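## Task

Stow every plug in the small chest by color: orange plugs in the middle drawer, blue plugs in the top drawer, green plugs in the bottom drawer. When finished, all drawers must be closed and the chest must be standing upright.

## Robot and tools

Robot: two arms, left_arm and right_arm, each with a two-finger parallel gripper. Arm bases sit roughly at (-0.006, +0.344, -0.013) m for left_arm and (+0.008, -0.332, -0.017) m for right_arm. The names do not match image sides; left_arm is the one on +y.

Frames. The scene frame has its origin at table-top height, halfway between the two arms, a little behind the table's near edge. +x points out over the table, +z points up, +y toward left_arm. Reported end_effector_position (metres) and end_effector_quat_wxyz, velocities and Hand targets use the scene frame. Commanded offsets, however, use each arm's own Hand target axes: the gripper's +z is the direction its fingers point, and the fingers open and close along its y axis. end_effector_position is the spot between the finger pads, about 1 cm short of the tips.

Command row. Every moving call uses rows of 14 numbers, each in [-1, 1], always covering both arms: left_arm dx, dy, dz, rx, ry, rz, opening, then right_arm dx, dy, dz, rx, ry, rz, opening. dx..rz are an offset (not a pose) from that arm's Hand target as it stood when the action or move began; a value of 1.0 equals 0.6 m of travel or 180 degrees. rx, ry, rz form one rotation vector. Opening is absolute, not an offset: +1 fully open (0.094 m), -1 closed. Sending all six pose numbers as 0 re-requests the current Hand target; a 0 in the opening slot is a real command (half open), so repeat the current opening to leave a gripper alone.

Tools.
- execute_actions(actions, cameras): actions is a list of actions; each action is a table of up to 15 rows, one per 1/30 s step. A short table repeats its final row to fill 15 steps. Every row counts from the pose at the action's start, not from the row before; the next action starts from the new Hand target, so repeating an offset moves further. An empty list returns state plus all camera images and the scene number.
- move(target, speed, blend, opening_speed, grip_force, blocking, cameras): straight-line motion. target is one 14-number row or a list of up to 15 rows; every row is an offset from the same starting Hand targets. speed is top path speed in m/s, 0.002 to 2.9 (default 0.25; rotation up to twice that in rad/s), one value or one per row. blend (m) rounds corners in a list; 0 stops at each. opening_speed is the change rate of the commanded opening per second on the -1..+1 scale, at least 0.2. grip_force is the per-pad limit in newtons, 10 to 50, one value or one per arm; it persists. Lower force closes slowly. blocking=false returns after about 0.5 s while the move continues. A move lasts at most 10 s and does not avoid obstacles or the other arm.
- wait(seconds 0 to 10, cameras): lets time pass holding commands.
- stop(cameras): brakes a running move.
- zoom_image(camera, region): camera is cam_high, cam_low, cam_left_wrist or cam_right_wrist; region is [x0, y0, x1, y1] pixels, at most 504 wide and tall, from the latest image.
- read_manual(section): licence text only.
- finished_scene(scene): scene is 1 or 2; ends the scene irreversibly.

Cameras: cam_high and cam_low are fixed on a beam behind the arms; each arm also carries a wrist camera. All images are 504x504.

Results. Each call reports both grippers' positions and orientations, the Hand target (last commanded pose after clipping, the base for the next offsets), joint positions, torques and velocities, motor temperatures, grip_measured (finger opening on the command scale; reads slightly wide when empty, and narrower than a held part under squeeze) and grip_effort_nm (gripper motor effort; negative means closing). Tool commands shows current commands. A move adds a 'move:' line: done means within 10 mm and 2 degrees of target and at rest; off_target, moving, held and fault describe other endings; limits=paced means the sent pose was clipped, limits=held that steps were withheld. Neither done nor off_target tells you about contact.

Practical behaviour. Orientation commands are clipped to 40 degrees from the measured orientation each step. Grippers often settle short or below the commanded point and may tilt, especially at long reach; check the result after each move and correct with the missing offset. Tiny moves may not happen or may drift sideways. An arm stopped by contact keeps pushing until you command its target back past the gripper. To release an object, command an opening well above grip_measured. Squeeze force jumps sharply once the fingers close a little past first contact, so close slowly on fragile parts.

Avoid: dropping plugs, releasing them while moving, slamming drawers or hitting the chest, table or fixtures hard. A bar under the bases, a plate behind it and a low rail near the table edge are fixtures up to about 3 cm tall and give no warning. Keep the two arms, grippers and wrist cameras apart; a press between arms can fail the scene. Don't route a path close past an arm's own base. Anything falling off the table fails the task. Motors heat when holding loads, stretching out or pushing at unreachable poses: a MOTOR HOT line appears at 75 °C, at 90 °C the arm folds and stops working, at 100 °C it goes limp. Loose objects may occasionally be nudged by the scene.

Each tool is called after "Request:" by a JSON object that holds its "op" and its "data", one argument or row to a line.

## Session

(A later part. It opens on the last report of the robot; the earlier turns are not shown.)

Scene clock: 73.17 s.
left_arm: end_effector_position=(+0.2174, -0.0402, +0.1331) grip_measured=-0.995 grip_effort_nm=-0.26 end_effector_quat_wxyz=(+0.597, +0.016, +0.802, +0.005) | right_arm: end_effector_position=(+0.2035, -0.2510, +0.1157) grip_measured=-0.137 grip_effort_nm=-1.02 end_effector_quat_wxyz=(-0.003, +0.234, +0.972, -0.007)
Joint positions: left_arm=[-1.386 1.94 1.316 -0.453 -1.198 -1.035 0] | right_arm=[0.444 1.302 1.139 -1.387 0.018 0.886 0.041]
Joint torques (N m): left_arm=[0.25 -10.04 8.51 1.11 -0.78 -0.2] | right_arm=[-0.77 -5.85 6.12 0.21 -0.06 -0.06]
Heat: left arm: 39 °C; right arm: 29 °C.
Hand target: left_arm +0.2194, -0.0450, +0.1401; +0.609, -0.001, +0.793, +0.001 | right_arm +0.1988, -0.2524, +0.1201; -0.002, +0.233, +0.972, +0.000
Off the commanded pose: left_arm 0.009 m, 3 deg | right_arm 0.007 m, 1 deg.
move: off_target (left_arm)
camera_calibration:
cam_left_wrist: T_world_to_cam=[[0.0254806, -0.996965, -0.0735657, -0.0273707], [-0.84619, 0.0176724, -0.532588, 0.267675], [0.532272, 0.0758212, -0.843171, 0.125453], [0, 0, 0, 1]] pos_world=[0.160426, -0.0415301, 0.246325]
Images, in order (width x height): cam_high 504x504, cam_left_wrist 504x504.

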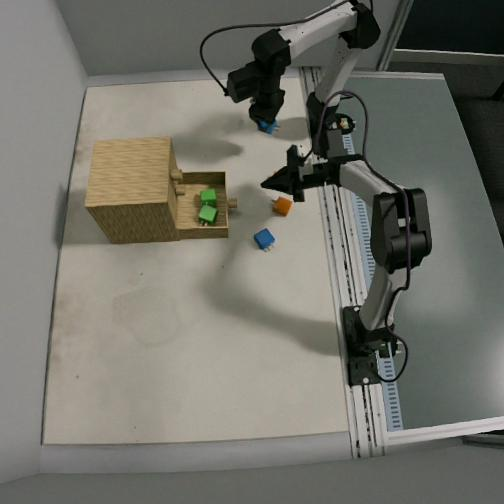

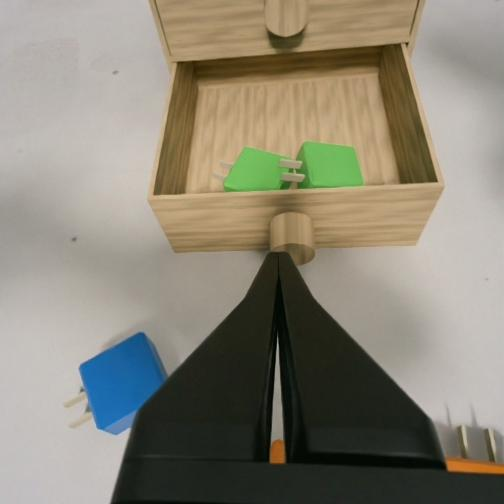

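Request:
{"op": "move", "data": {
  "target": [
    [0.113,-0.012,0.144,0,0,0,-1,0,0,0,0,0,0,-0.5],
    [0.052,-0.012,0.374,0,0,0,-1,0,0,0,0,0,0,-0.5],
    [-0.088,-0.012,0.2,0,0,0,0.4,0,0,0,0,0,0,-0.5]
  ],
  "speed": [0.2,0.1,0.2],
  "cameras": ["all"]
}}

Scene clock: 80.07 s.
left_arm: end_effector_position=(+0.3476, -0.0515, +0.1235) grip_measured=+0.397 grip_effort_nm=0.14 end_effector_quat_wxyz=(+0.588, +0.033, +0.808, +0.027) | right_arm: end_effector_position=(+0.2035, -0.2510, +0.1157) grip_measured=-0.137 grip_effort_nm=-1.02 end_effector_quat_wxyz=(-0.003, +0.234, +0.972, -0.007)
Joint positions: left_arm=[-1.092 2.094 1.421 -0.007 -1.001 -0.529 0.066] | right_arm=[0.444 1.302 1.139 -1.387 0.018 0.886 0.041]
Joint torques (N m): left_arm=[0.29 -18.59 8.44 1.76 -0.52 -0.27] | right_arm=[-0.79 -5.86 6.12 0.22 -0.06 -0.06]
Heat: left arm: 40 °C; right arm: 29 °C.
Hand target: left_arm +0.3490, -0.0518, +0.1600; +0.609, -0.001, +0.793, +0.001 | right_arm +0.1988, -0.2524, +0.1201; -0.002, +0.233, +0.972, +0.000
Off the commanded pose: left_arm 0.037 m, 6 deg | right_arm 0.007 m, 1 deg.
move: off_target (left_arm); target 3's new opening was sent with left_arm's hand 0.036 m and 6 deg from that target
camera_calibration:
cam_left_wrist: T_world_to_cam=[[0.0214701, -0.991458, -0.128648, -0.0342132], [-0.856297, 0.0481818, -0.514231, 0.375722], [0.516037, 0.121202, -0.847948, 0.0574023], [0, 0, 0, 1]] pos_world=[0.292842, -0.0589812, 0.23748]
cam_right_wrist: T_world_to_cam=[[-0.48669, -0.872975, -0.032366, -0.108053], [-0.66516, 0.346304, 0.661541, 0.155786], [-0.5663, 0.343494, -0.749211, 0.415485], [0, 0, 0, 1]] pos_world=[0.286323, -0.290993, 0.20473]

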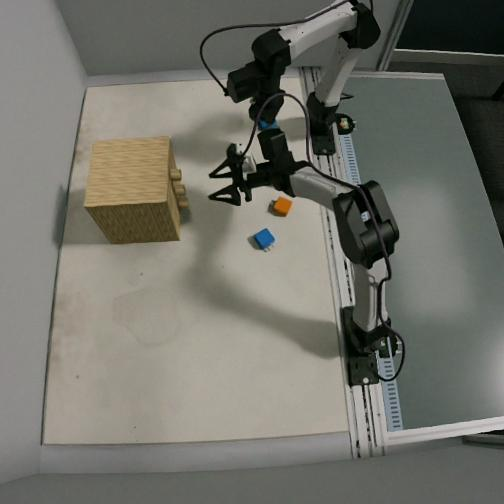

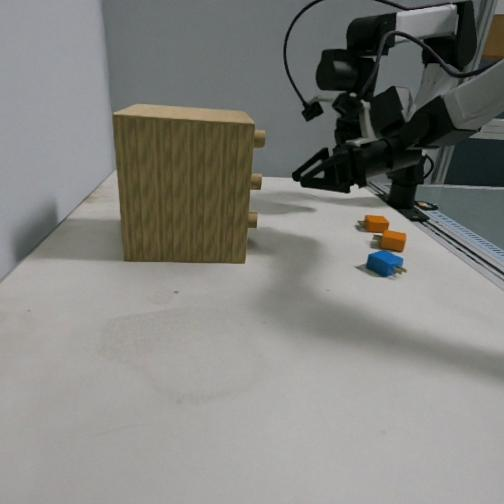

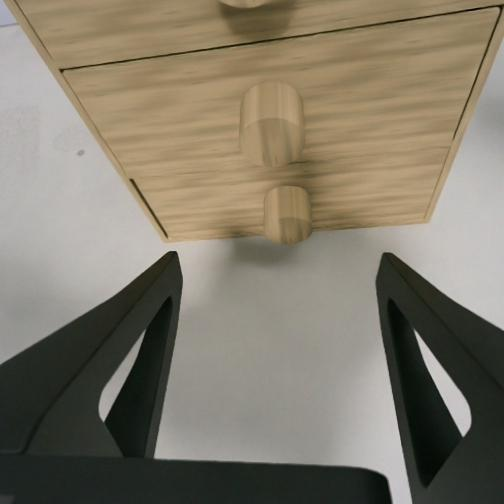

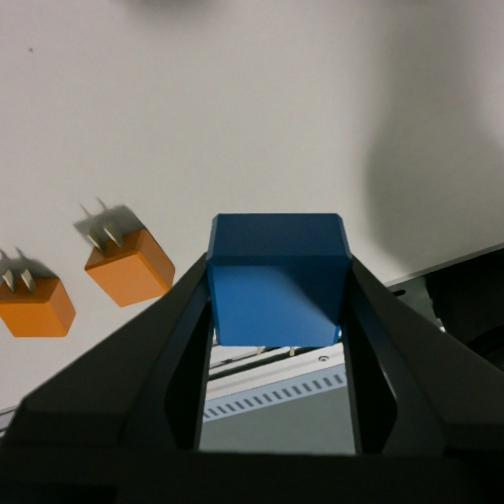

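Request:
{"op": "move", "data": {
  "target": [-0.043,0,0.033,0,0,0,0.4,0,0,0,0,0,0,-0.5],
  "cameras": ["cam_left_wrist"]
}}

Scene clock: 82.13 s.
left_arm: end_effector_position=(+0.3701, -0.0489, +0.1498) grip_measured=+0.397 grip_effort_nm=0.14 end_effector_quat_wxyz=(+0.596, +0.017, +0.803, +0.025) | right_arm: end_effector_position=(+0.2035, -0.2510, +0.1157) grip_measured=-0.137 grip_effort_nm=-1.02 end_effector_quat_wxyz=(-0.003, +0.234, +0.972, -0.007)
Joint positions: left_arm=[-1.048 2.094 1.504 -0.037 -0.99 -0.498 0.066] | right_arm=[0.444 1.302 1.139 -1.387 0.018 0.886 0.041]
Joint torques (N m): left_arm=[1.01 -17.43 9.31 1.81 -0.18 0.08] | right_arm=[-0.79 -5.85 6.12 0.21 -0.06 -0.07]
Heat: left arm: 41 °C; right arm: 29 °C.
Hand target: left_arm +0.3748, -0.0518, +0.1798; +0.609, -0.001, +0.793, +0.001 | right_arm +0.1988, -0.2524, +0.1201; -0.002, +0.233, +0.972, +0.000
Off the commanded pose: left_arm 0.030 m, 4 deg | right_arm 0.007 m, 1 deg.
move: off_target (left_arm)
camera_calibration:
cam_left_wrist: T_world_to_cam=[[0.0481241, -0.993157, -0.106413, -0.042072], [-0.847233, 0.0158398, -0.530985, 0.406032], [0.529037, 0.11571, -0.840673, 0.0616015], [0, 0, 0, 1]] pos_world=[0.313439, -0.0553435, 0.262907]
Images, in order (width x height): cam_left_wrist 504x504.

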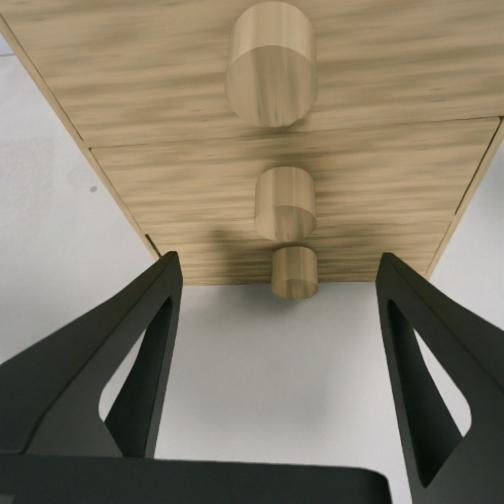

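Request:
{"op": "move", "data": {
  "target": [-0.046,0,0.108,0,0,0,0.4,0,0,0,0,0,0,-0.5],
  "speed": 0.15,
  "cameras": ["cam_left_wrist","cam_low"]
}}

Scene clock: 84.10 s.
left_arm: end_effector_position=(+0.4355, -0.0469, +0.1912) grip_measured=+0.397 grip_effort_nm=0.14 end_effector_quat_wxyz=(+0.608, -0.001, +0.794, +0.007) | right_arm: end_effector_position=(+0.2035, -0.2510, +0.1157) grip_measured=-0.137 grip_effort_nm=-1.02 end_effector_quat_wxyz=(-0.003, +0.234, +0.972, -0.007)
Joint positions: left_arm=[-0.925 2.167 1.723 -0.044 -0.893 -0.397 0.066] | right_arm=[0.444 1.302 1.139 -1.387 0.018 0.886 0.041]
Joint torques (N m): left_arm=[1.52 -12.08 9.59 2 0.01 0.03] | right_arm=[-0.77 -5.87 6.11 0.22 -0.06 -0.06]
Heat: left arm: 41 °C; right arm: 29 °C.
Hand target: left_arm +0.4446, -0.0516, +0.1898; +0.609, -0.001, +0.793, +0.001 | right_arm +0.1988, -0.2524, +0.1201; -0.002, +0.233, +0.972, +0.000
Off the commanded pose: left_arm 0.010 m, 1 deg | right_arm 0.007 m, 1 deg.
move: done
camera_calibration:
cam_left_wrist: T_world_to_cam=[[0.0570588, -0.996881, -0.0545151, -0.0527523], [-0.830753, -0.0171242, -0.556378, 0.479418], [0.553709, 0.0770348, -0.829139, 0.0469079], [0, 0, 0, 1]] pos_world=[0.375315, -0.0479917, 0.302755]
Images, in order (width x height): cam_low 504x504, cam_left_wrist 504x504.

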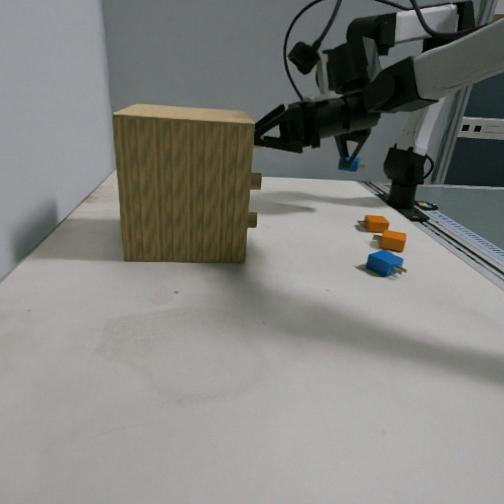

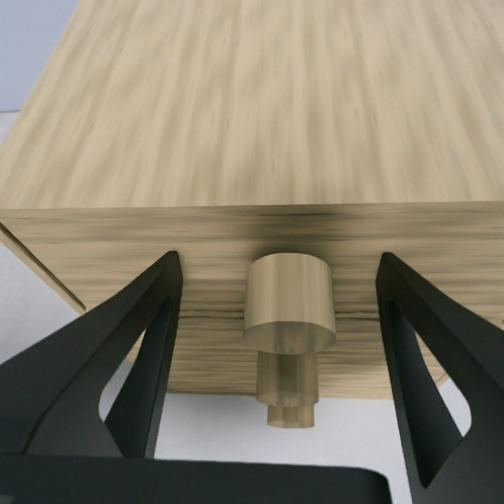

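Request:
{"op": "move", "data": {
  "target": [
    [0.0305,0,0.015,0,0,0,0.4,0,0,0,0,0,0,-0.5],
    [0.0305,0,0.015,0,0,0,-0.75,0,0,0,0,0,0,-0.5],
    [0.0908,0,-0.21,0,0,0,-0.75,0,0,0,0,0,0,-0.5]
  ],
  "speed": 0.15,
  "opening_speed": 1.5,
  "cameras": ["all"]
}}

Scene clock: 88.13 s.
left_arm: end_effector_position=(+0.3201, -0.0549, +0.1720) grip_measured=-0.437 grip_effort_nm=-1.02 end_effector_quat_wxyz=(+0.622, -0.005, +0.783, +0.003) | right_arm: end_effector_position=(+0.2035, -0.2510, +0.1157) grip_measured=-0.137 grip_effort_nm=-1.02 end_effector_quat_wxyz=(-0.003, +0.234, +0.972, -0.007)
Joint positions: left_arm=[-1.159 2.008 1.426 -0.039 -1.108 -0.586 0.026] | right_arm=[0.444 1.302 1.139 -1.387 0.018 0.886 0.041]
Joint torques (N m): left_arm=[-1.11 -16.01 5.33 0.87 -0.15 -0.55] | right_arm=[-0.79 -5.85 6.12 0.22 -0.06 -0.06]
Motor temperatures (°C): left_arm=[18 42 29 25 19 21 21] | right_arm=[19 27 29 22 16 21 21]
Heat: left arm: 42 °C; right arm: 29 °C.
Hand target: left_arm +0.3088, -0.0520, +0.1696; +0.609, -0.001, +0.793, +0.001 | right_arm +0.1988, -0.2524, +0.1201; -0.002, +0.233, +0.972, +0.000
Off the commanded pose: left_arm 0.012 m, 2 deg | right_arm 0.007 m, 1 deg.
move: off_target (left_arm); target 2's new opening was sent with left_arm's hand 0.022 m and 1 deg from that target
camera_calibration:
cam_left_wrist: T_world_to_cam=[[0.0591051, -0.997361, -0.0421701, -0.0580105], [-0.810403, -0.0232736, -0.58541, 0.370918], [0.582883, 0.0687755, -0.80964, 0.0822491], [0, 0, 0, 1]] pos_world=[0.25608, -0.0548815, 0.281285]
cam_right_wrist: T_world_to_cam=[[-0.48669, -0.872975, -0.032366, -0.108053], [-0.66516, 0.346304, 0.661541, 0.155786], [-0.5663, 0.343494, -0.749211, 0.415485], [0, 0, 0, 1]] pos_world=[0.286323, -0.290993, 0.20473]

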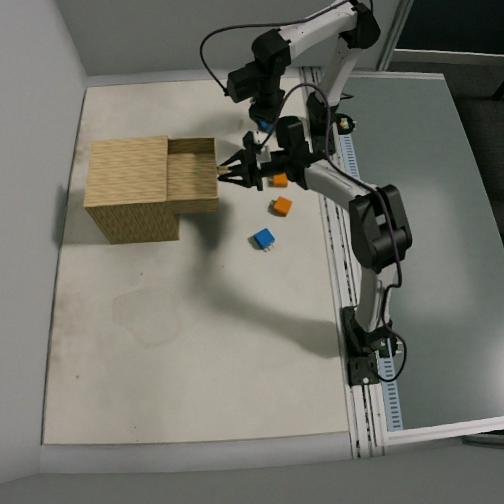

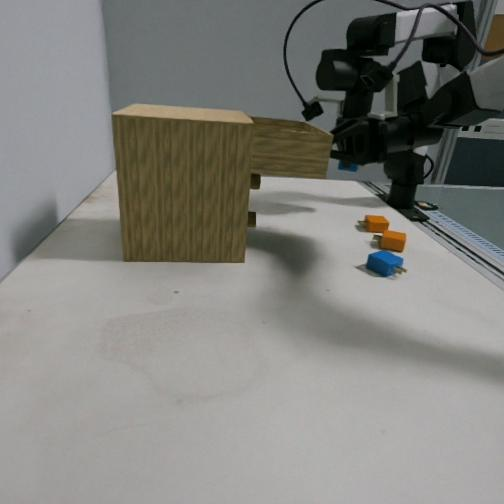

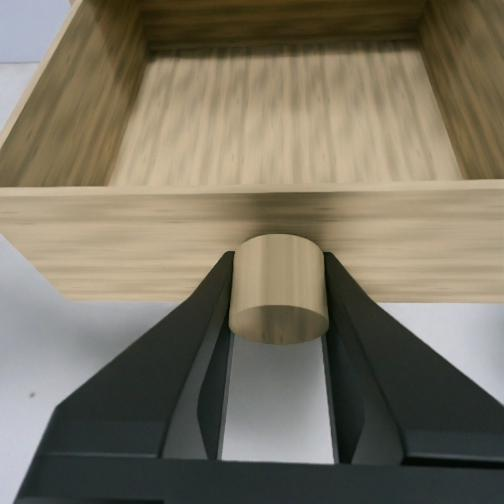

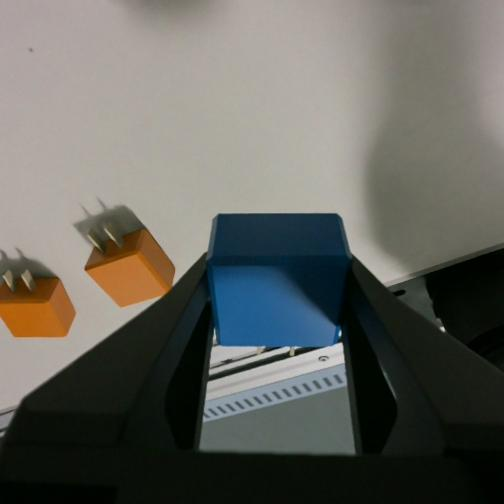

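Request:
{"op": "move", "data": {
  "target": [
    [0,0,0,0,0,0,0.2,0,0,0,0,0,0,-0.5],
    [0.030,0,-0.113,0,0,0,0.2,0,0,-0.1,0,0,0,-0.5],
    [0.085,0.187,-0.122,0.160,0.395,0.208,1,-0.0626,0.1546,-0.217,-0.02,-0.08,-0.07,-0.5],
    [0.085,0.187,-0.122,0.160,0.395,0.208,1,-0.1565,0.3865,-0.217,-0.039,-0.164,-0.146,-0.5],
    [0.085,0.187,-0.122,0.160,0.395,0.208,1,-0.1565,0.3865,-0.105,-0.039,-0.164,-0.146,-0.5]
  ],
  "blend": [0,0,0.02,0,0],
  "cameras": ["all"]
}}

Scene clock: 99.73 s.
left_arm: end_effector_position=(+0.2171, +0.0654, +0.1384) grip_measured=+0.998 grip_effort_nm=0.14 end_effector_quat_wxyz=(-0.007, +0.372, +0.928, +0.008) | right_arm: end_effector_position=(+0.3932, -0.0884, +0.1723) grip_measured=-0.137 grip_effort_nm=-1.02 end_effector_quat_wxyz=(+0.248, +0.007, +0.969, -0.008)
Joint positions: left_arm=[-0.846 1.943 1.848 -1.506 0.029 -0.101 0.094] | right_arm=[0.733 1.891 1.876 -1.139 0.35 0.644 0.041]
Joint torques (N m): left_arm=[1.16 -9.7 8.01 0.4 0.07 0.07] | right_arm=[0.32 -12.22 5.49 1.08 0.17 -0.08]
Heat: left arm: 42 °C; right arm: 30 °C.
Hand target: left_arm +0.2246, +0.0599, +0.1395; +0.000, +0.374, +0.927, +0.000 | right_arm +0.3878, -0.0883, +0.1827; +0.258, +0.001, +0.966, +0.000
Off the commanded pose: left_arm 0.009 m, 1 deg | right_arm 0.012 m, 2 deg.
move: off_target (right_arm); blend cut to 0 m at target 3
camera_calibration:
cam_left_wrist: T_world_to_cam=[[-0.712515, -0.698694, -0.0644188, 0.217718], [-0.549119, 0.498108, 0.671087, 0.00582164], [-0.436797, 0.513533, -0.738575, 0.289236], [0, 0, 0, 1]] pos_world=[0.284661, 0.000686475, 0.22374]
cam_right_wrist: T_world_to_cam=[[-0.0262395, -0.998534, -0.0473355, -0.0615013], [-0.976126, 0.0153799, 0.21666, 0.357936], [-0.215614, 0.0518904, -0.975099, 0.384649], [0, 0, 0, 1]] pos_world=[0.430713, -0.0868758, 0.294609]

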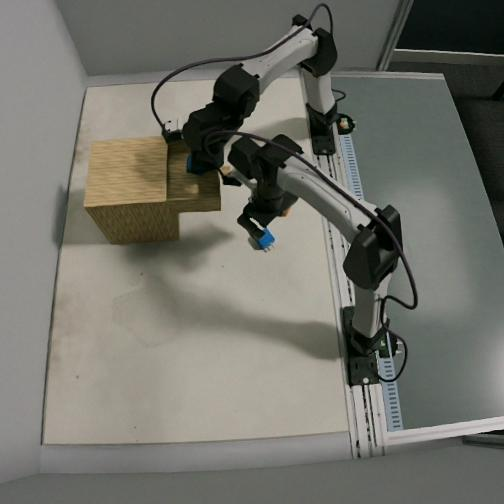

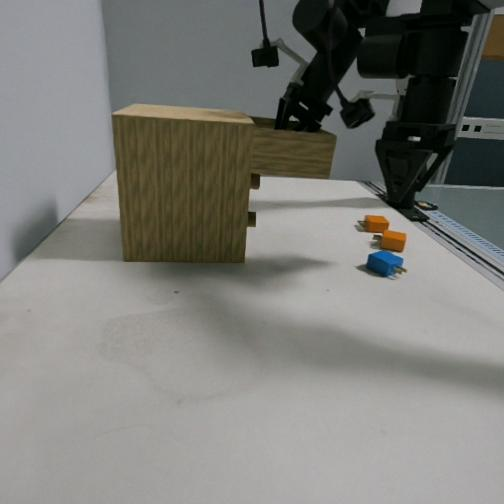

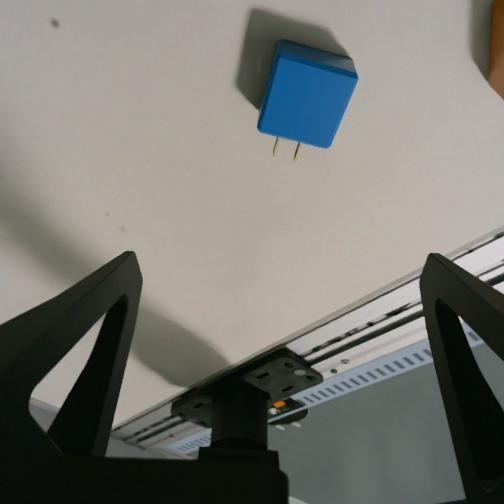

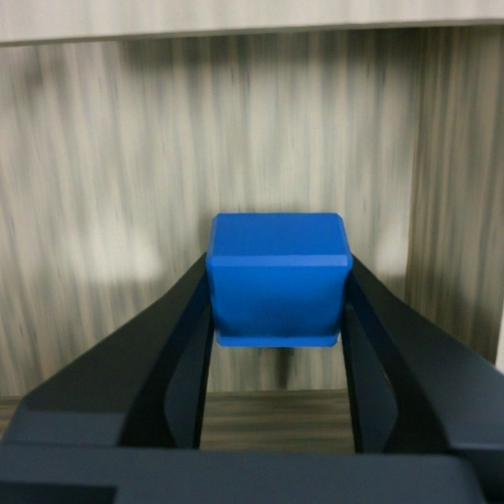

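Request:
{"op": "move", "data": {
  "target": [
    [-0.025,-0.022,0,0,0,0.1,0.4,0.008,0,0.0145,0,0,0,-0.5],
    [-0.025,-0.022,0.1,0,0,0.1,0.4,0.008,0,0.0145,0,0,0,0.2],
    [-0.025,-0.022,0.208,0,0,0.1,0.4,-0.067,0,-0.115,0,0,0,0.2],
    [-0.025,-0.022,0.208,0,0,0.1,-0.5,-0.067,0,-0.115,0,0,0,0.2]
  ],
  "opening_speed": 1.2,
  "cameras": ["all"]
}}

Scene clock: 107.67 s.
left_arm: end_effector_position=(+0.2247, +0.0464, +0.0232) grip_measured=-0.160 grip_effort_nm=-1.02 end_effector_quat_wxyz=(-0.002, +0.510, +0.860, +0.004) | right_arm: end_effector_position=(+0.3900, -0.0926, +0.2598) grip_measured=+0.198 grip_effort_nm=0.10 end_effector_quat_wxyz=(+0.259, +0.002, +0.966, -0.004)
Joint positions: left_arm=[-0.874 2.034 1.518 -1.071 0.03 0.179 0.039] | right_arm=[0.738 2.03 2.451 -1.552 0.357 0.632 0.056]
Joint torques (N m): left_arm=[0.12 -9.85 5.81 0.64 0.09 0.01] | right_arm=[0.25 -8.36 8.23 0.95 0.11 0.05]
Heat: left arm: 41 °C; right arm: 30 °C.
Hand target: left_arm +0.2260, +0.0401, +0.0146; +0.000, +0.514, +0.858, +0.000 | right_arm +0.3883, -0.0884, +0.2625; +0.258, +0.001, +0.966, +0.000
Off the commanded pose: left_arm 0.011 m, 1 deg | right_arm 0.005 m, 1 deg.
joint sent to its limit (right arm) — joint 4 (wrist pitch), lower limit. The joint targets still meet the commanded pose.
move: off_target (left_arm); target 4's new opening was sent with left_arm's hand 0.011 m and 1 deg from that target
camera_calibration:
cam_left_wrist: T_world_to_cam=[[-0.890633, -0.450667, -0.060602, 0.230892], [-0.373421, 0.648817, 0.663019, 0.0505468], [-0.259481, 0.613136, -0.746146, 0.17299], [0, 0, 0, 1]] pos_world=[0.269403, -0.0348062, 0.109555]
cam_right_wrist: T_world_to_cam=[[-0.0140893, -0.998542, -0.0521079, -0.0651982], [-0.980823, 0.00367035, 0.194867, 0.342267], [-0.194391, 0.0538541, -0.979445, 0.462617], [0, 0, 0, 1]] pos_world=[0.424713, -0.0912732, 0.383014]

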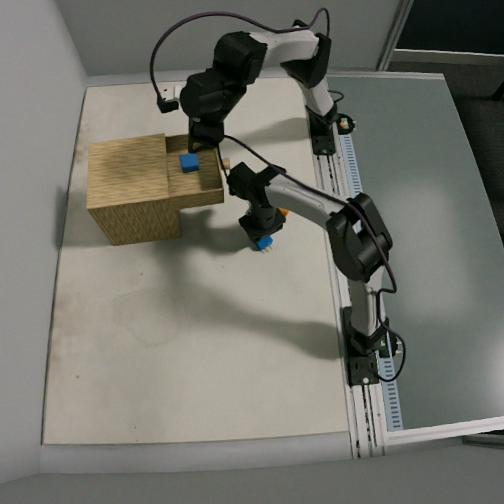

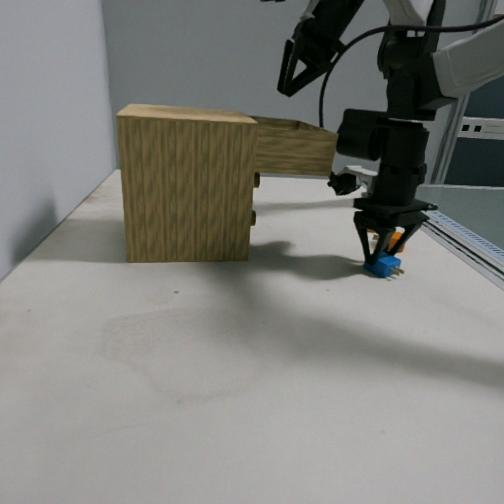

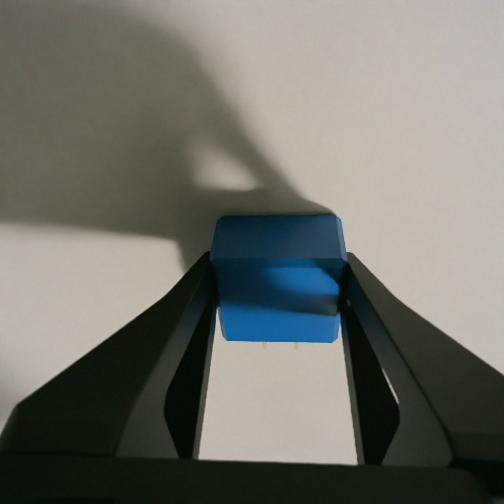

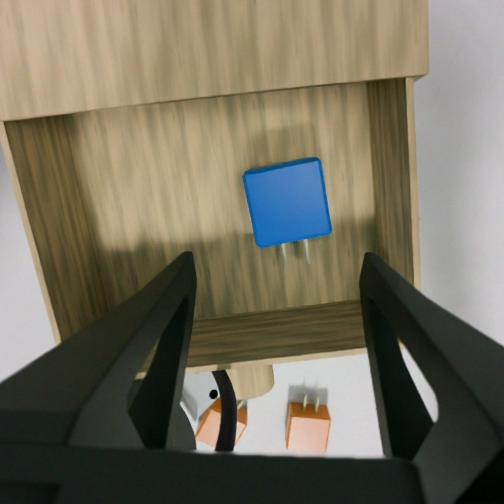

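Request:
{"op": "move", "data": {
  "target": [
    [0.083,-0.05,-0.05,0,0,0,-0.5,0,-0.03,-0.01,0,0,0,0.2],
    [0.083,-0.05,-0.392,0,0,0,-0.5,0.120,-0.22,-0.085,0,0,0,0.2],
    [-0.146,0.062,-0.392,-0.09,-0.15,-0.335,-0.5,0.394,-0.187,-0.011,0,0.167,0,0.2],
    [-0.22,0.183,-0.392,-0.09,-0.15,-0.335,-0.5,0.394,-0.066,-0.011,0,0.167,0,0.2],
    [-0.22,0.183,-0.267,-0.09,-0.15,-0.335,0.25,0.394,-0.066,-0.011,0,0.167,0,0.7]
  ],
  "blend": [0.02,0.02,0.02,0.01,0],
  "speed": 0.3,
  "cameras": ["all"]
}}

Scene clock: 114.60 s.
left_arm: end_effector_position=(+0.3772, -0.0192, +0.2407) grip_measured=-0.160 grip_effort_nm=-1.02 end_effector_quat_wxyz=(+0.312, +0.018, +0.948, -0.058) | right_arm: end_effector_position=(+0.1778, -0.1759, +0.1454) grip_measured=+0.198 grip_effort_nm=0.10 end_effector_quat_wxyz=(-0.006, -0.021, +1.000, -0.012)
Joint positions: left_arm=[-0.833 2.394 2.838 -1.49 -0.341 -0.728 0.039] | right_arm=[0.813 1.405 1.334 -1.499 0.032 0.743 0.056]
Joint torques (N m): left_arm=[0.28 -13.67 7.69 1.76 -0.37 0.18] | right_arm=[-0.68 -5.29 6.16 0.23 0.09 -0.02]
Heat: left arm: 41 °C; right arm: 30 °C.
Hand target: left_arm +0.3849, -0.0246, +0.2498; +0.258, +0.001, +0.966, +0.000 (not the last commanded pose) | right_arm +0.1767, -0.1794, +0.1475; -0.004, -0.020, +1.000, -0.014 (not the last commanded pose)
Tool commands: left_gripper/opening=-0.5 right_gripper/opening=+0.2
Off the commanded pose: left_arm 0.067 m, 9 deg | right_arm 0.049 m, 3 deg.
elbow stopped short (left arm): the move would have taken joint 3 (elbow) straighter than the controller allows.
move: held (right_arm; a check stopped the path), off_target (left_arm; braked when a check withheld steps of right_arm); path passed 3 of 5 targets; target 5's new opening was not sent; limits=held
pose unreachable (right arm): on one or more control steps of this call, first in action 0 (counted from 0), this arm could not follow its commanded pose, so it was not sent that pose on those steps. It may still have moved: this result reports where it is.
cause: moving toward the commanded pose would bring a part of the arm too close to another arm (this arm's wrist (the part past joint 4) and the left arm's gripper housing, 21 mm apart when this arm was first held).
camera_calibration:
cam_left_wrist: T_world_to_cam=[[-0.06244, -0.997431, 0.0351166, 0.00433472], [-0.99484, 0.0650197, 0.0778798, 0.369847], [-0.079963, -0.0300725, -0.996344, 0.395263], [0, 0, 0, 1]] pos_world=[0.399815, -0.00783718, 0.364862]
cam_right_wrist: T_world_to_cam=[[0.0037908, -0.999742, -0.0223828, -0.165013], [-0.742937, -0.0177978, 0.669125, 0.0416824], [-0.669351, 0.0140925, -0.742813, 0.356772], [0, 0, 0, 1]] pos_world=[0.270399, -0.169256, 0.233431]

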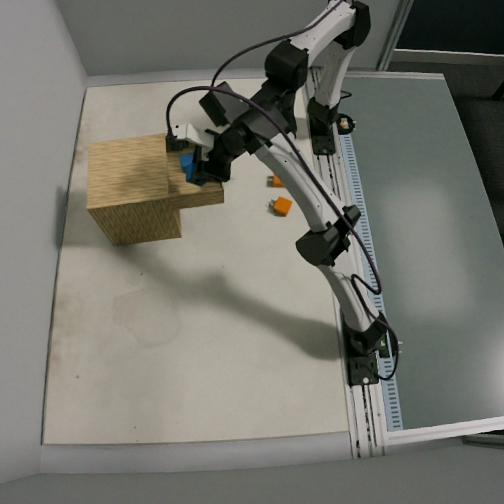

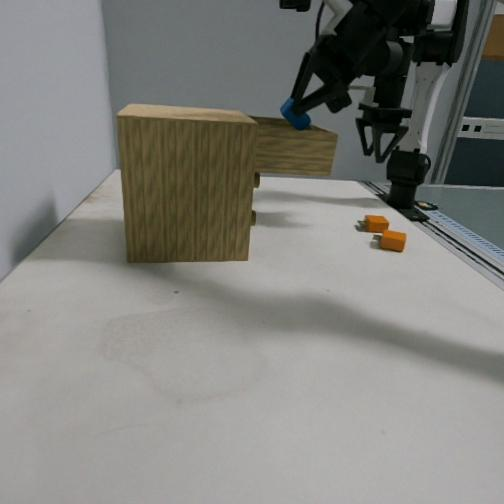

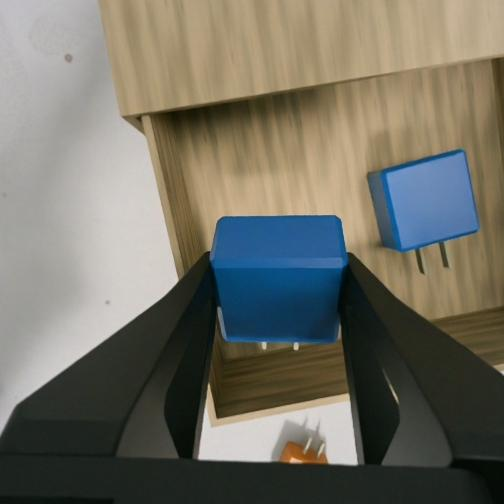

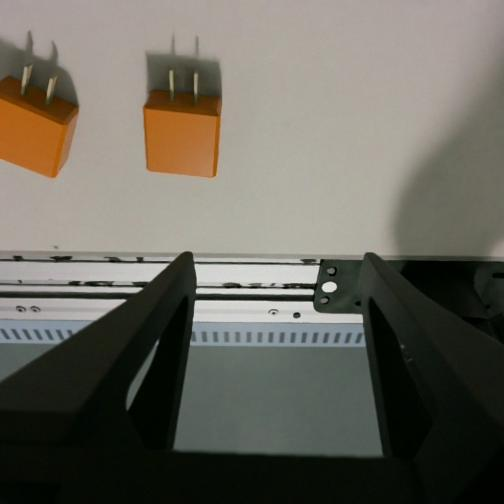

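Request:
{"op": "move", "data": {
  "target": [
    [0,-0.035,0,0,0,0,-0.5,0,-0.01,0,0,0,0,0.7],
    [0.067,-0.035,0.115,0,0,0,-0.5,0,-0.01,0,0,0,0,0.7]
  ],
  "blend": [0.01,0],
  "cameras": ["cam_left_wrist","cam_low"]
}}

Scene clock: 117.60 s.
left_arm: end_effector_position=(+0.3831, -0.0441, +0.1808) grip_measured=-0.160 grip_effort_nm=-1.02 end_effector_quat_wxyz=(+0.287, +0.013, +0.957, -0.033) | right_arm: end_effector_position=(+0.1793, -0.1805, +0.1431) grip_measured=+0.698 grip_effort_nm=0.10 end_effector_quat_wxyz=(-0.010, -0.019, +1.000, -0.016)
Joint positions: left_arm=[-0.863 2.524 2.849 -1.459 -0.355 -0.779 0.039] | right_arm=[0.794 1.405 1.325 -1.499 0.032 0.726 0.08]
Joint torques (N m): left_arm=[0.16 -12.92 7.01 1.11 -0.23 -0.17] | right_arm=[-0.73 -6.58 5.89 0.19 0.09 -0.06]
Heat: left arm: 42 °C; right arm: 30 °C.
Hand target: left_arm +0.3845, -0.0455, +0.1698; +0.258, +0.001, +0.966, +0.000 | right_arm +0.1769, -0.1854, +0.1476; -0.004, -0.020, +1.000, -0.014
Off the commanded pose: left_arm 0.011 m, 5 deg | right_arm 0.007 m, 1 deg.
elbow stopped short (left arm): the move would have taken joint 3 (elbow) straighter than the controller allows.
move: off_target (left_arm); blend cut to 0 m at target 1
camera_calibration:
cam_left_wrist: T_world_to_cam=[[-0.0398425, -0.999176, -0.00770415, -0.0189364], [-0.990461, 0.0384748, 0.132316, 0.36933], [-0.13191, 0.0129024, -0.991178, 0.356236], [0, 0, 0, 1]] pos_world=[0.412044, -0.037727, 0.304079]
Images, in order (width x height): cam_low 504x504, cam_left_wrist 504x504.

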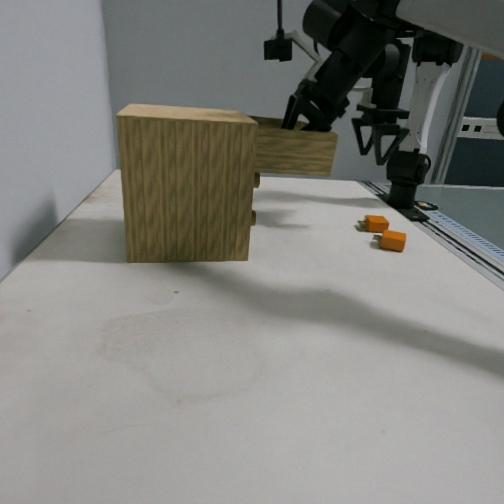

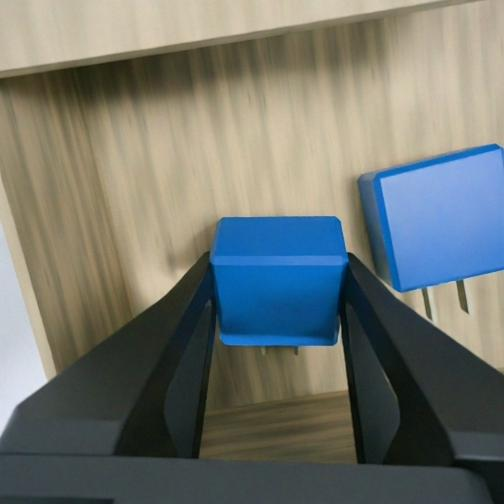

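Request:
{"op": "move", "data": {
  "target": [
    [0.008,0,0.0145,0,0,0,0.2,0,0,0,0,0,0,0.7],
    [-0.075,0,-0.13,0,0,0,0.2,0,0,0,0,0,0,0.7],
    [0.153,-0.008,-0.185,0,-0.25,0,0.2,0,0,0,0,0,0,0.7],
    [0.189,-0.008,-0.08,0,-0.25,0,-1,0,0,0,0,0,0,0.7]
  ],
  "blend": [0,0.02,0.02,0],
  "speed": [0.1,0.2,0.3,0.25],
  "cameras": ["all"]
}}

Scene clock: 121.03 s.
left_arm: end_effector_position=(+0.3540, -0.0602, +0.2163) grip_measured=+0.197 grip_effort_nm=0.14 end_effector_quat_wxyz=(+0.336, +0.038, +0.940, -0.030) | right_arm: end_effector_position=(+0.1793, -0.1805, +0.1431) grip_measured=+0.698 grip_effort_nm=0.10 end_effector_quat_wxyz=(-0.010, -0.019, +1.000, -0.016)
Joint positions: left_arm=[-0.951 2.467 2.854 -1.47 -0.46 -0.779 0.056] | right_arm=[0.794 1.405 1.325 -1.499 0.032 0.726 0.08]
Joint torques (N m): left_arm=[1.43 -15.35 5.48 1.4 -0.19 0.01] | right_arm=[-0.7 -6.56 5.9 0.19 0.09 -0.06]
Heat: left arm: 42 °C; right arm: 30 °C.
Hand target: left_arm +0.3589, -0.0570, +0.2172; +0.338, +0.034, +0.940, -0.030 (not the last commanded pose) | right_arm +0.1769, -0.1854, +0.1476; -0.004, -0.020, +1.000, -0.014
Tool commands: left_gripper/opening=+0.2 right_gripper/opening=+0.7
Off the commanded pose: left_arm 0.111 m, 36 deg | right_arm 0.007 m, 1 deg.
elbow stopped short (left arm): the move would have taken joint 3 (elbow) straighter than the controller allows.
move: held (left_arm; a check stopped the path); path passed 2 of 4 targets; target 4's new opening was not sent; limits=held
pose unreachable (left arm): on one or more control steps of this call, first in action 0 (counted from 0), this arm could not follow its commanded pose, so it was not sent that pose on those steps. It may still have moved: this result reports where it is.
cause: moving toward the commanded pose would bring a part of the arm too close to another arm (this arm's wrist (the part past joint 4) and the right arm's wrist (the part past joint 4), 8 mm apart when this arm was first held).
camera_calibration:
cam_left_wrist: T_world_to_cam=[[-0.0811356, -0.996199, -0.0316867, -0.0160009], [-0.996352, 0.0802225, 0.0290987, 0.363363], [-0.0264462, 0.0339321, -0.999074, 0.353393], [0, 0, 0, 1]] pos_world=[0.370085, -0.0570813, 0.341986]
cam_right_wrist: T_world_to_cam=[[0.000824697, -0.999879, -0.0155361, -0.170081], [-0.738281, -0.0110878, 0.674402, 0.043927], [-0.674493, 0.0109138, -0.7382, 0.355862], [0, 0, 0, 1]] pos_world=[0.272598, -0.173457, 0.230431]

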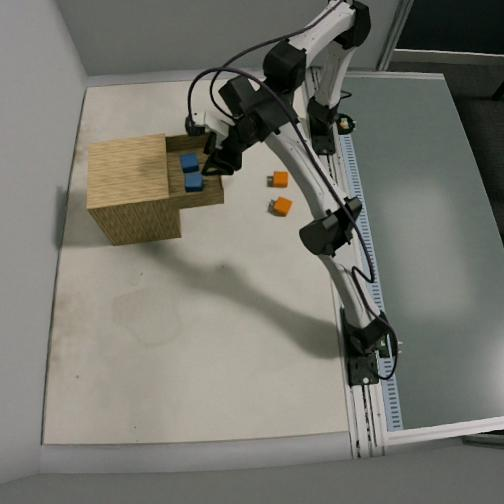

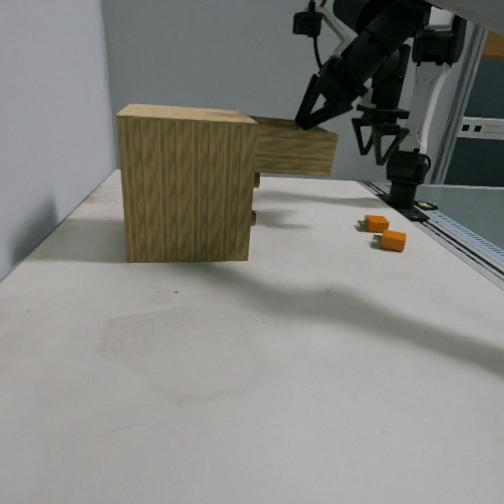

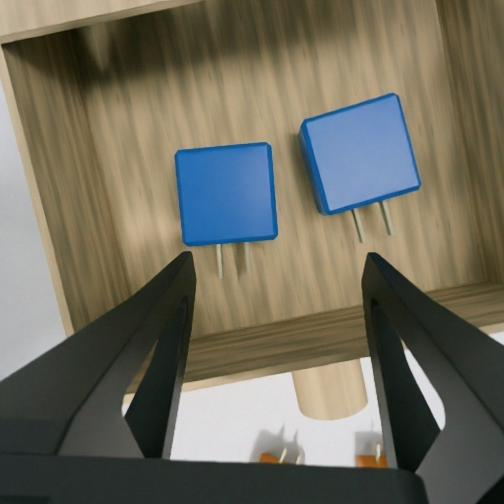

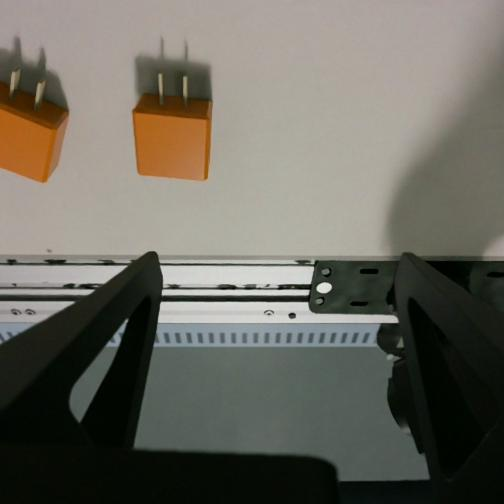

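Request:
{"op": "move", "data": {
  "target": [
    [0.04,0.51,-0.105,0,0,0,0.2,0,0,0,0,0,0,0.7],
    [0.04,0.51,-0.105,0,0,0,0.2,-0.114,0.222,-0.045,0,-0.418,0.0167,-1]
  ],
  "blend": [0.03,0],
  "cameras": ["cam_right_wrist"]
}}

Scene clock: 129.00 s.
left_arm: end_effector_position=(+0.3233, +0.2535, +0.2294) grip_measured=+0.198 grip_effort_nm=0.13 end_effector_quat_wxyz=(+0.317, +0.031, +0.948, -0.022) | right_arm: end_effector_position=(+0.2405, -0.0478, +0.1641) grip_measured=-0.990 grip_effort_nm=-0.52 end_effector_quat_wxyz=(+0.600, -0.009, +0.800, -0.007)
Joint positions: left_arm=[-0.281 1.353 1.369 -0.979 -0.098 -0.209 0.056] | right_arm=[1.402 1.518 0.929 -0.318 1.253 0.863 0]
Joint torques (N m): left_arm=[1.46 -8.34 6.68 1.87 0.02 0.07] | right_arm=[-0.08 -7.15 6.32 1.3 0.51 -0.03]
Heat: left arm: 42 °C; right arm: 29 °C.
Hand target: left_arm +0.3261, +0.2537, +0.2399; +0.338, +0.034, +0.940, -0.030 | right_arm +0.2402, -0.0489, +0.1704; +0.607, +0.000, +0.794, +0.001
Off the commanded pose: left_arm 0.011 m, 3 deg | right_arm 0.006 m, 2 deg.
move: off_target (left_arm)
camera_calibration:
cam_right_wrist: T_world_to_cam=[[0.0416591, -0.998762, -0.0271833, -0.0449927], [-0.843799, -0.0206, -0.536264, 0.300008], [0.53504, 0.0452775, -0.843612, 0.139306], [0, 0, 0, 1]] pos_world=[0.180486, -0.0450643, 0.277181]
Images, in order (width x height): cam_right_wrist 504x504.

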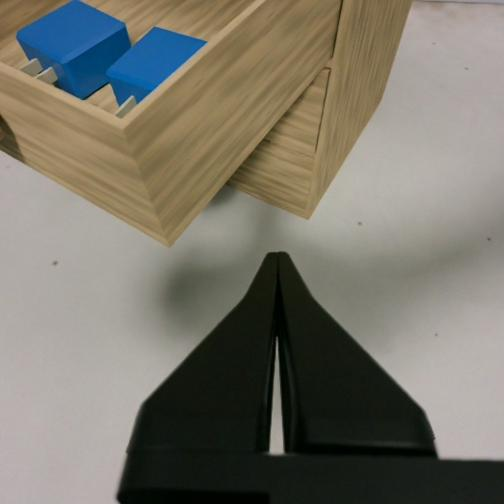

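Request:
{"op": "execute_actions", "data": {
  "actions": []
}}

Request:
{"op": "zoom_image", "data": {
  "camera": "cam_high",
  "region": [60, 100, 330, 290]
}}

Scene clock: 129.40 s.
left_arm: end_effector_position=(+0.3233, +0.2535, +0.2294) grip_measured=+0.198 grip_effort_nm=0.14 end_effector_quat_wxyz=(+0.317, +0.031, +0.948, -0.022) | right_arm: end_effector_position=(+0.2405, -0.0478, +0.1642) grip_measured=-0.990 grip_effort_nm=-0.51 end_effector_quat_wxyz=(+0.600, -0.009, +0.800, -0.006)
Joint positions: left_arm=[-0.281 1.353 1.369 -0.979 -0.098 -0.209 0.056] | right_arm=[1.402 1.518 0.929 -0.318 1.253 0.863 0]
Joint velocities: within noise
Joint torques (N m): left_arm=[1.33 -8.23 6.43 1.9 0.11 0.12] | right_arm=[-0.09 -7.12 6.32 1.3 0.51 -0.03]
Motor temperatures (°C): left_arm=[18 42 30 24 19 21 21] | right_arm=[19 28 29 22 16 20 21]
Heat: left arm: 42 °C; right arm: 29 °C.
Hand target: left_arm +0.3261, +0.2537, +0.2399; +0.338, +0.034, +0.940, -0.030 | right_arm +0.2402, -0.0489, +0.1704; +0.607, +0.000, +0.794, +0.001
Tool commands: left_gripper/opening=+0.2 right_gripper/opening=-1.0
Off the commanded pose: left_arm 0.011 m, 3 deg | right_arm 0.006 m, 2 deg.
camera_calibration:
cam_left_wrist: T_world_to_cam=[[-0.0643281, -0.997052, -0.0418183, 0.291554], [-0.995647, 0.0612924, 0.0702156, 0.302381], [-0.0674455, 0.0461531, -0.996655, 0.364593], [0, 0, 0, 1]] pos_world=[0.34441, 0.255334, 0.354334]
cam_right_wrist: T_world_to_cam=[[0.0416518, -0.998753, -0.0275415, -0.0449917], [-0.843729, -0.0203955, -0.536381, 0.300035], [0.53515, 0.0455788, -0.843526, 0.13928], [0, 0, 0, 1]] pos_world=[0.180486, -0.0451644, 0.277181]

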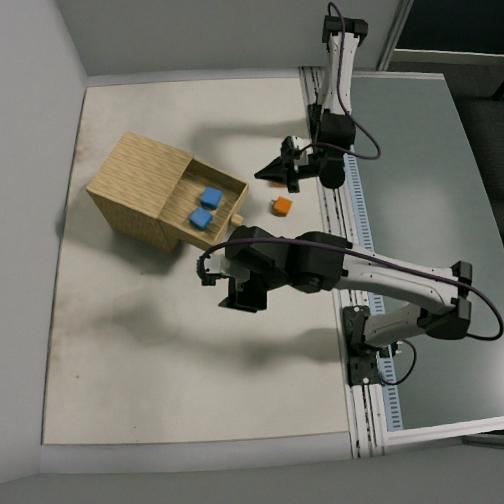

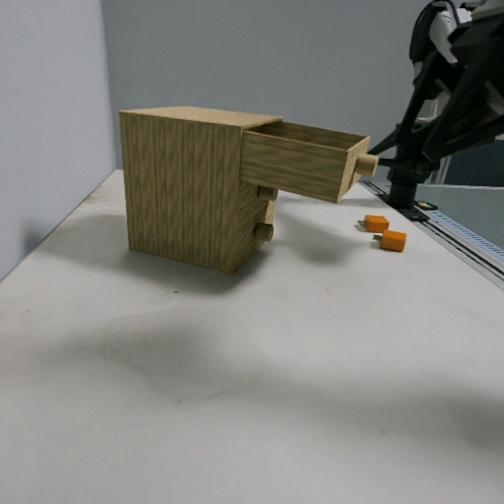

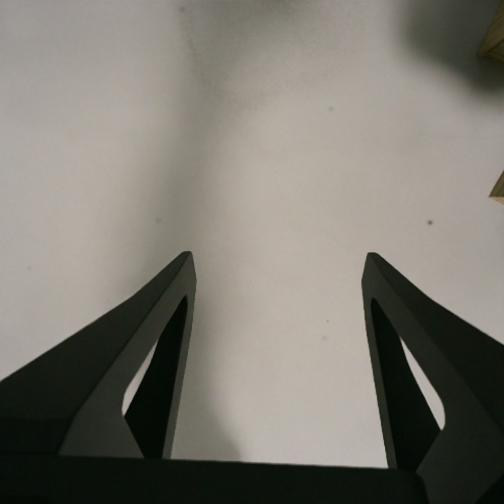

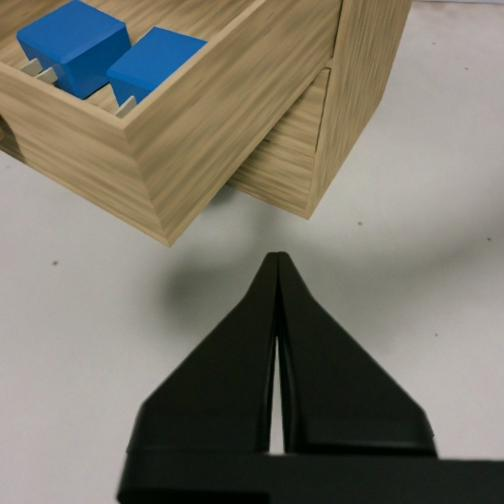

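Scaled by 1.867 from the camera's 504x504 image, which has a finer 720x720 frame.

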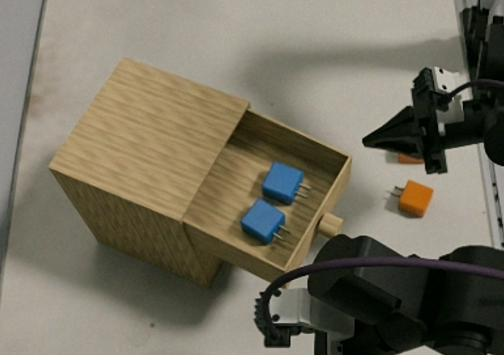

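Request:
{"op": "move", "data": {
  "target": [
    [0,0,0,0,0,0,0.2,0.045,-0.333,-0.04,0,0.417,0,0.6],
    [0.201,-0.23,-0.07,0.085,-0.194,0.067,-1,0.045,-0.333,-0.04,0,0.417,0,0.6]
  ],
  "blend": [0.03,0],
  "speed": 0.3,
  "cameras": ["all"]
}}

Scene clock: 138.07 s.
left_arm: end_effector_position=(+0.1925, +0.1257, +0.1963) grip_measured=-0.995 grip_effort_nm=-0.26 end_effector_quat_wxyz=(+0.588, +0.171, +0.780, -0.129) | right_arm: end_effector_position=(+0.2073, -0.2509, +0.1442) grip_measured=+0.598 grip_effort_nm=0.10 end_effector_quat_wxyz=(-0.004, +0.000, +1.000, -0.006)
Joint positions: left_arm=[-1.182 0.791 0.495 -0.112 -0.716 -0.307 0] | right_arm=[0.439 1.325 1.27 -1.494 0.019 0.409 0.075]
Joint torques (N m): left_arm=[0.14 -0.32 6.8 2.37 -0.37 0.05] | right_arm=[-0.81 -2.89 9.03 0.24 -0.1 -0.06]
Heat: left arm: 40 °C; right arm: 30 °C.
Hand target: left_arm +0.1952, +0.1248, +0.2000; +0.597, +0.164, +0.775, -0.126 | right_arm +0.2101, -0.2486, +0.1502; -0.002, -0.001, +1.000, +0.001
Off the commanded pose: left_arm 0.005 m, 2 deg | right_arm 0.007 m, 1 deg.
move: done
camera_calibration:
cam_left_wrist: T_world_to_cam=[[-0.377221, -0.925055, -0.0444805, 0.206035], [-0.767986, 0.339291, -0.543212, 0.223938], [0.517593, -0.17075, -0.838416, 0.212232], [0, 0, 0, 1]] pos_world=[0.139852, 0.150852, 0.308749]
cam_right_wrist: T_world_to_cam=[[-0.0368943, -0.998707, -0.0349764, -0.229551], [-0.746584, 0.0042812, 0.665277, 0.0699078], [-0.664267, 0.0506578, -0.745777, 0.385321], [0, 0, 0, 1]] pos_world=[0.299679, -0.249073, 0.232827]

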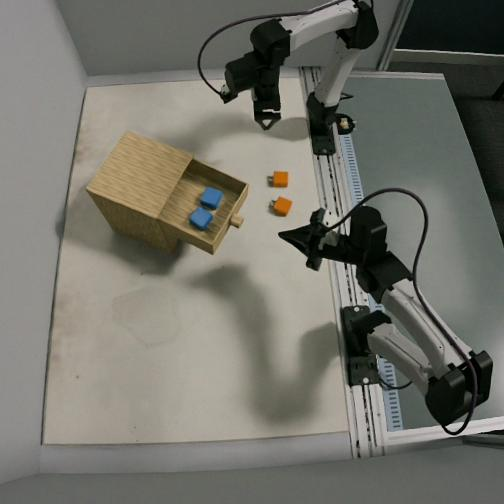

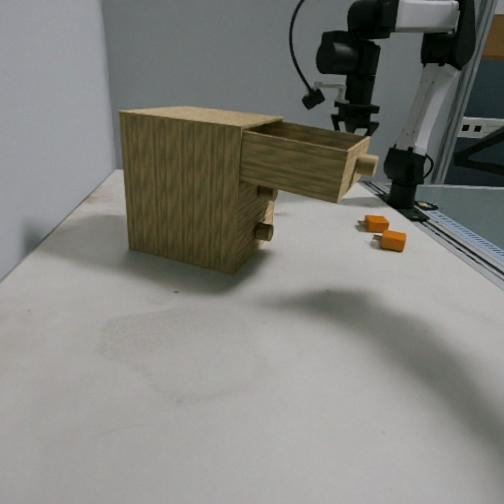

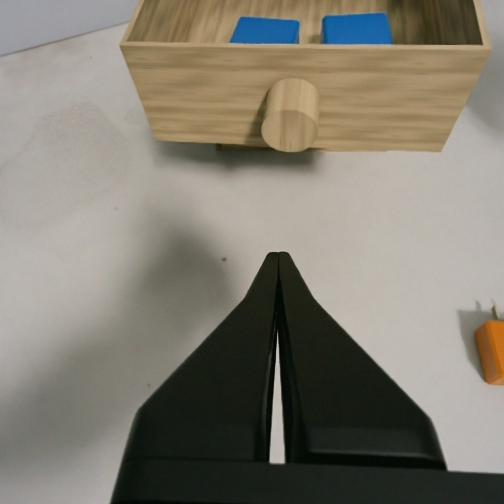

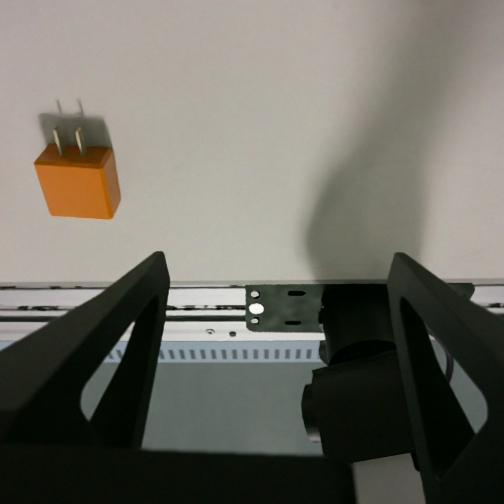

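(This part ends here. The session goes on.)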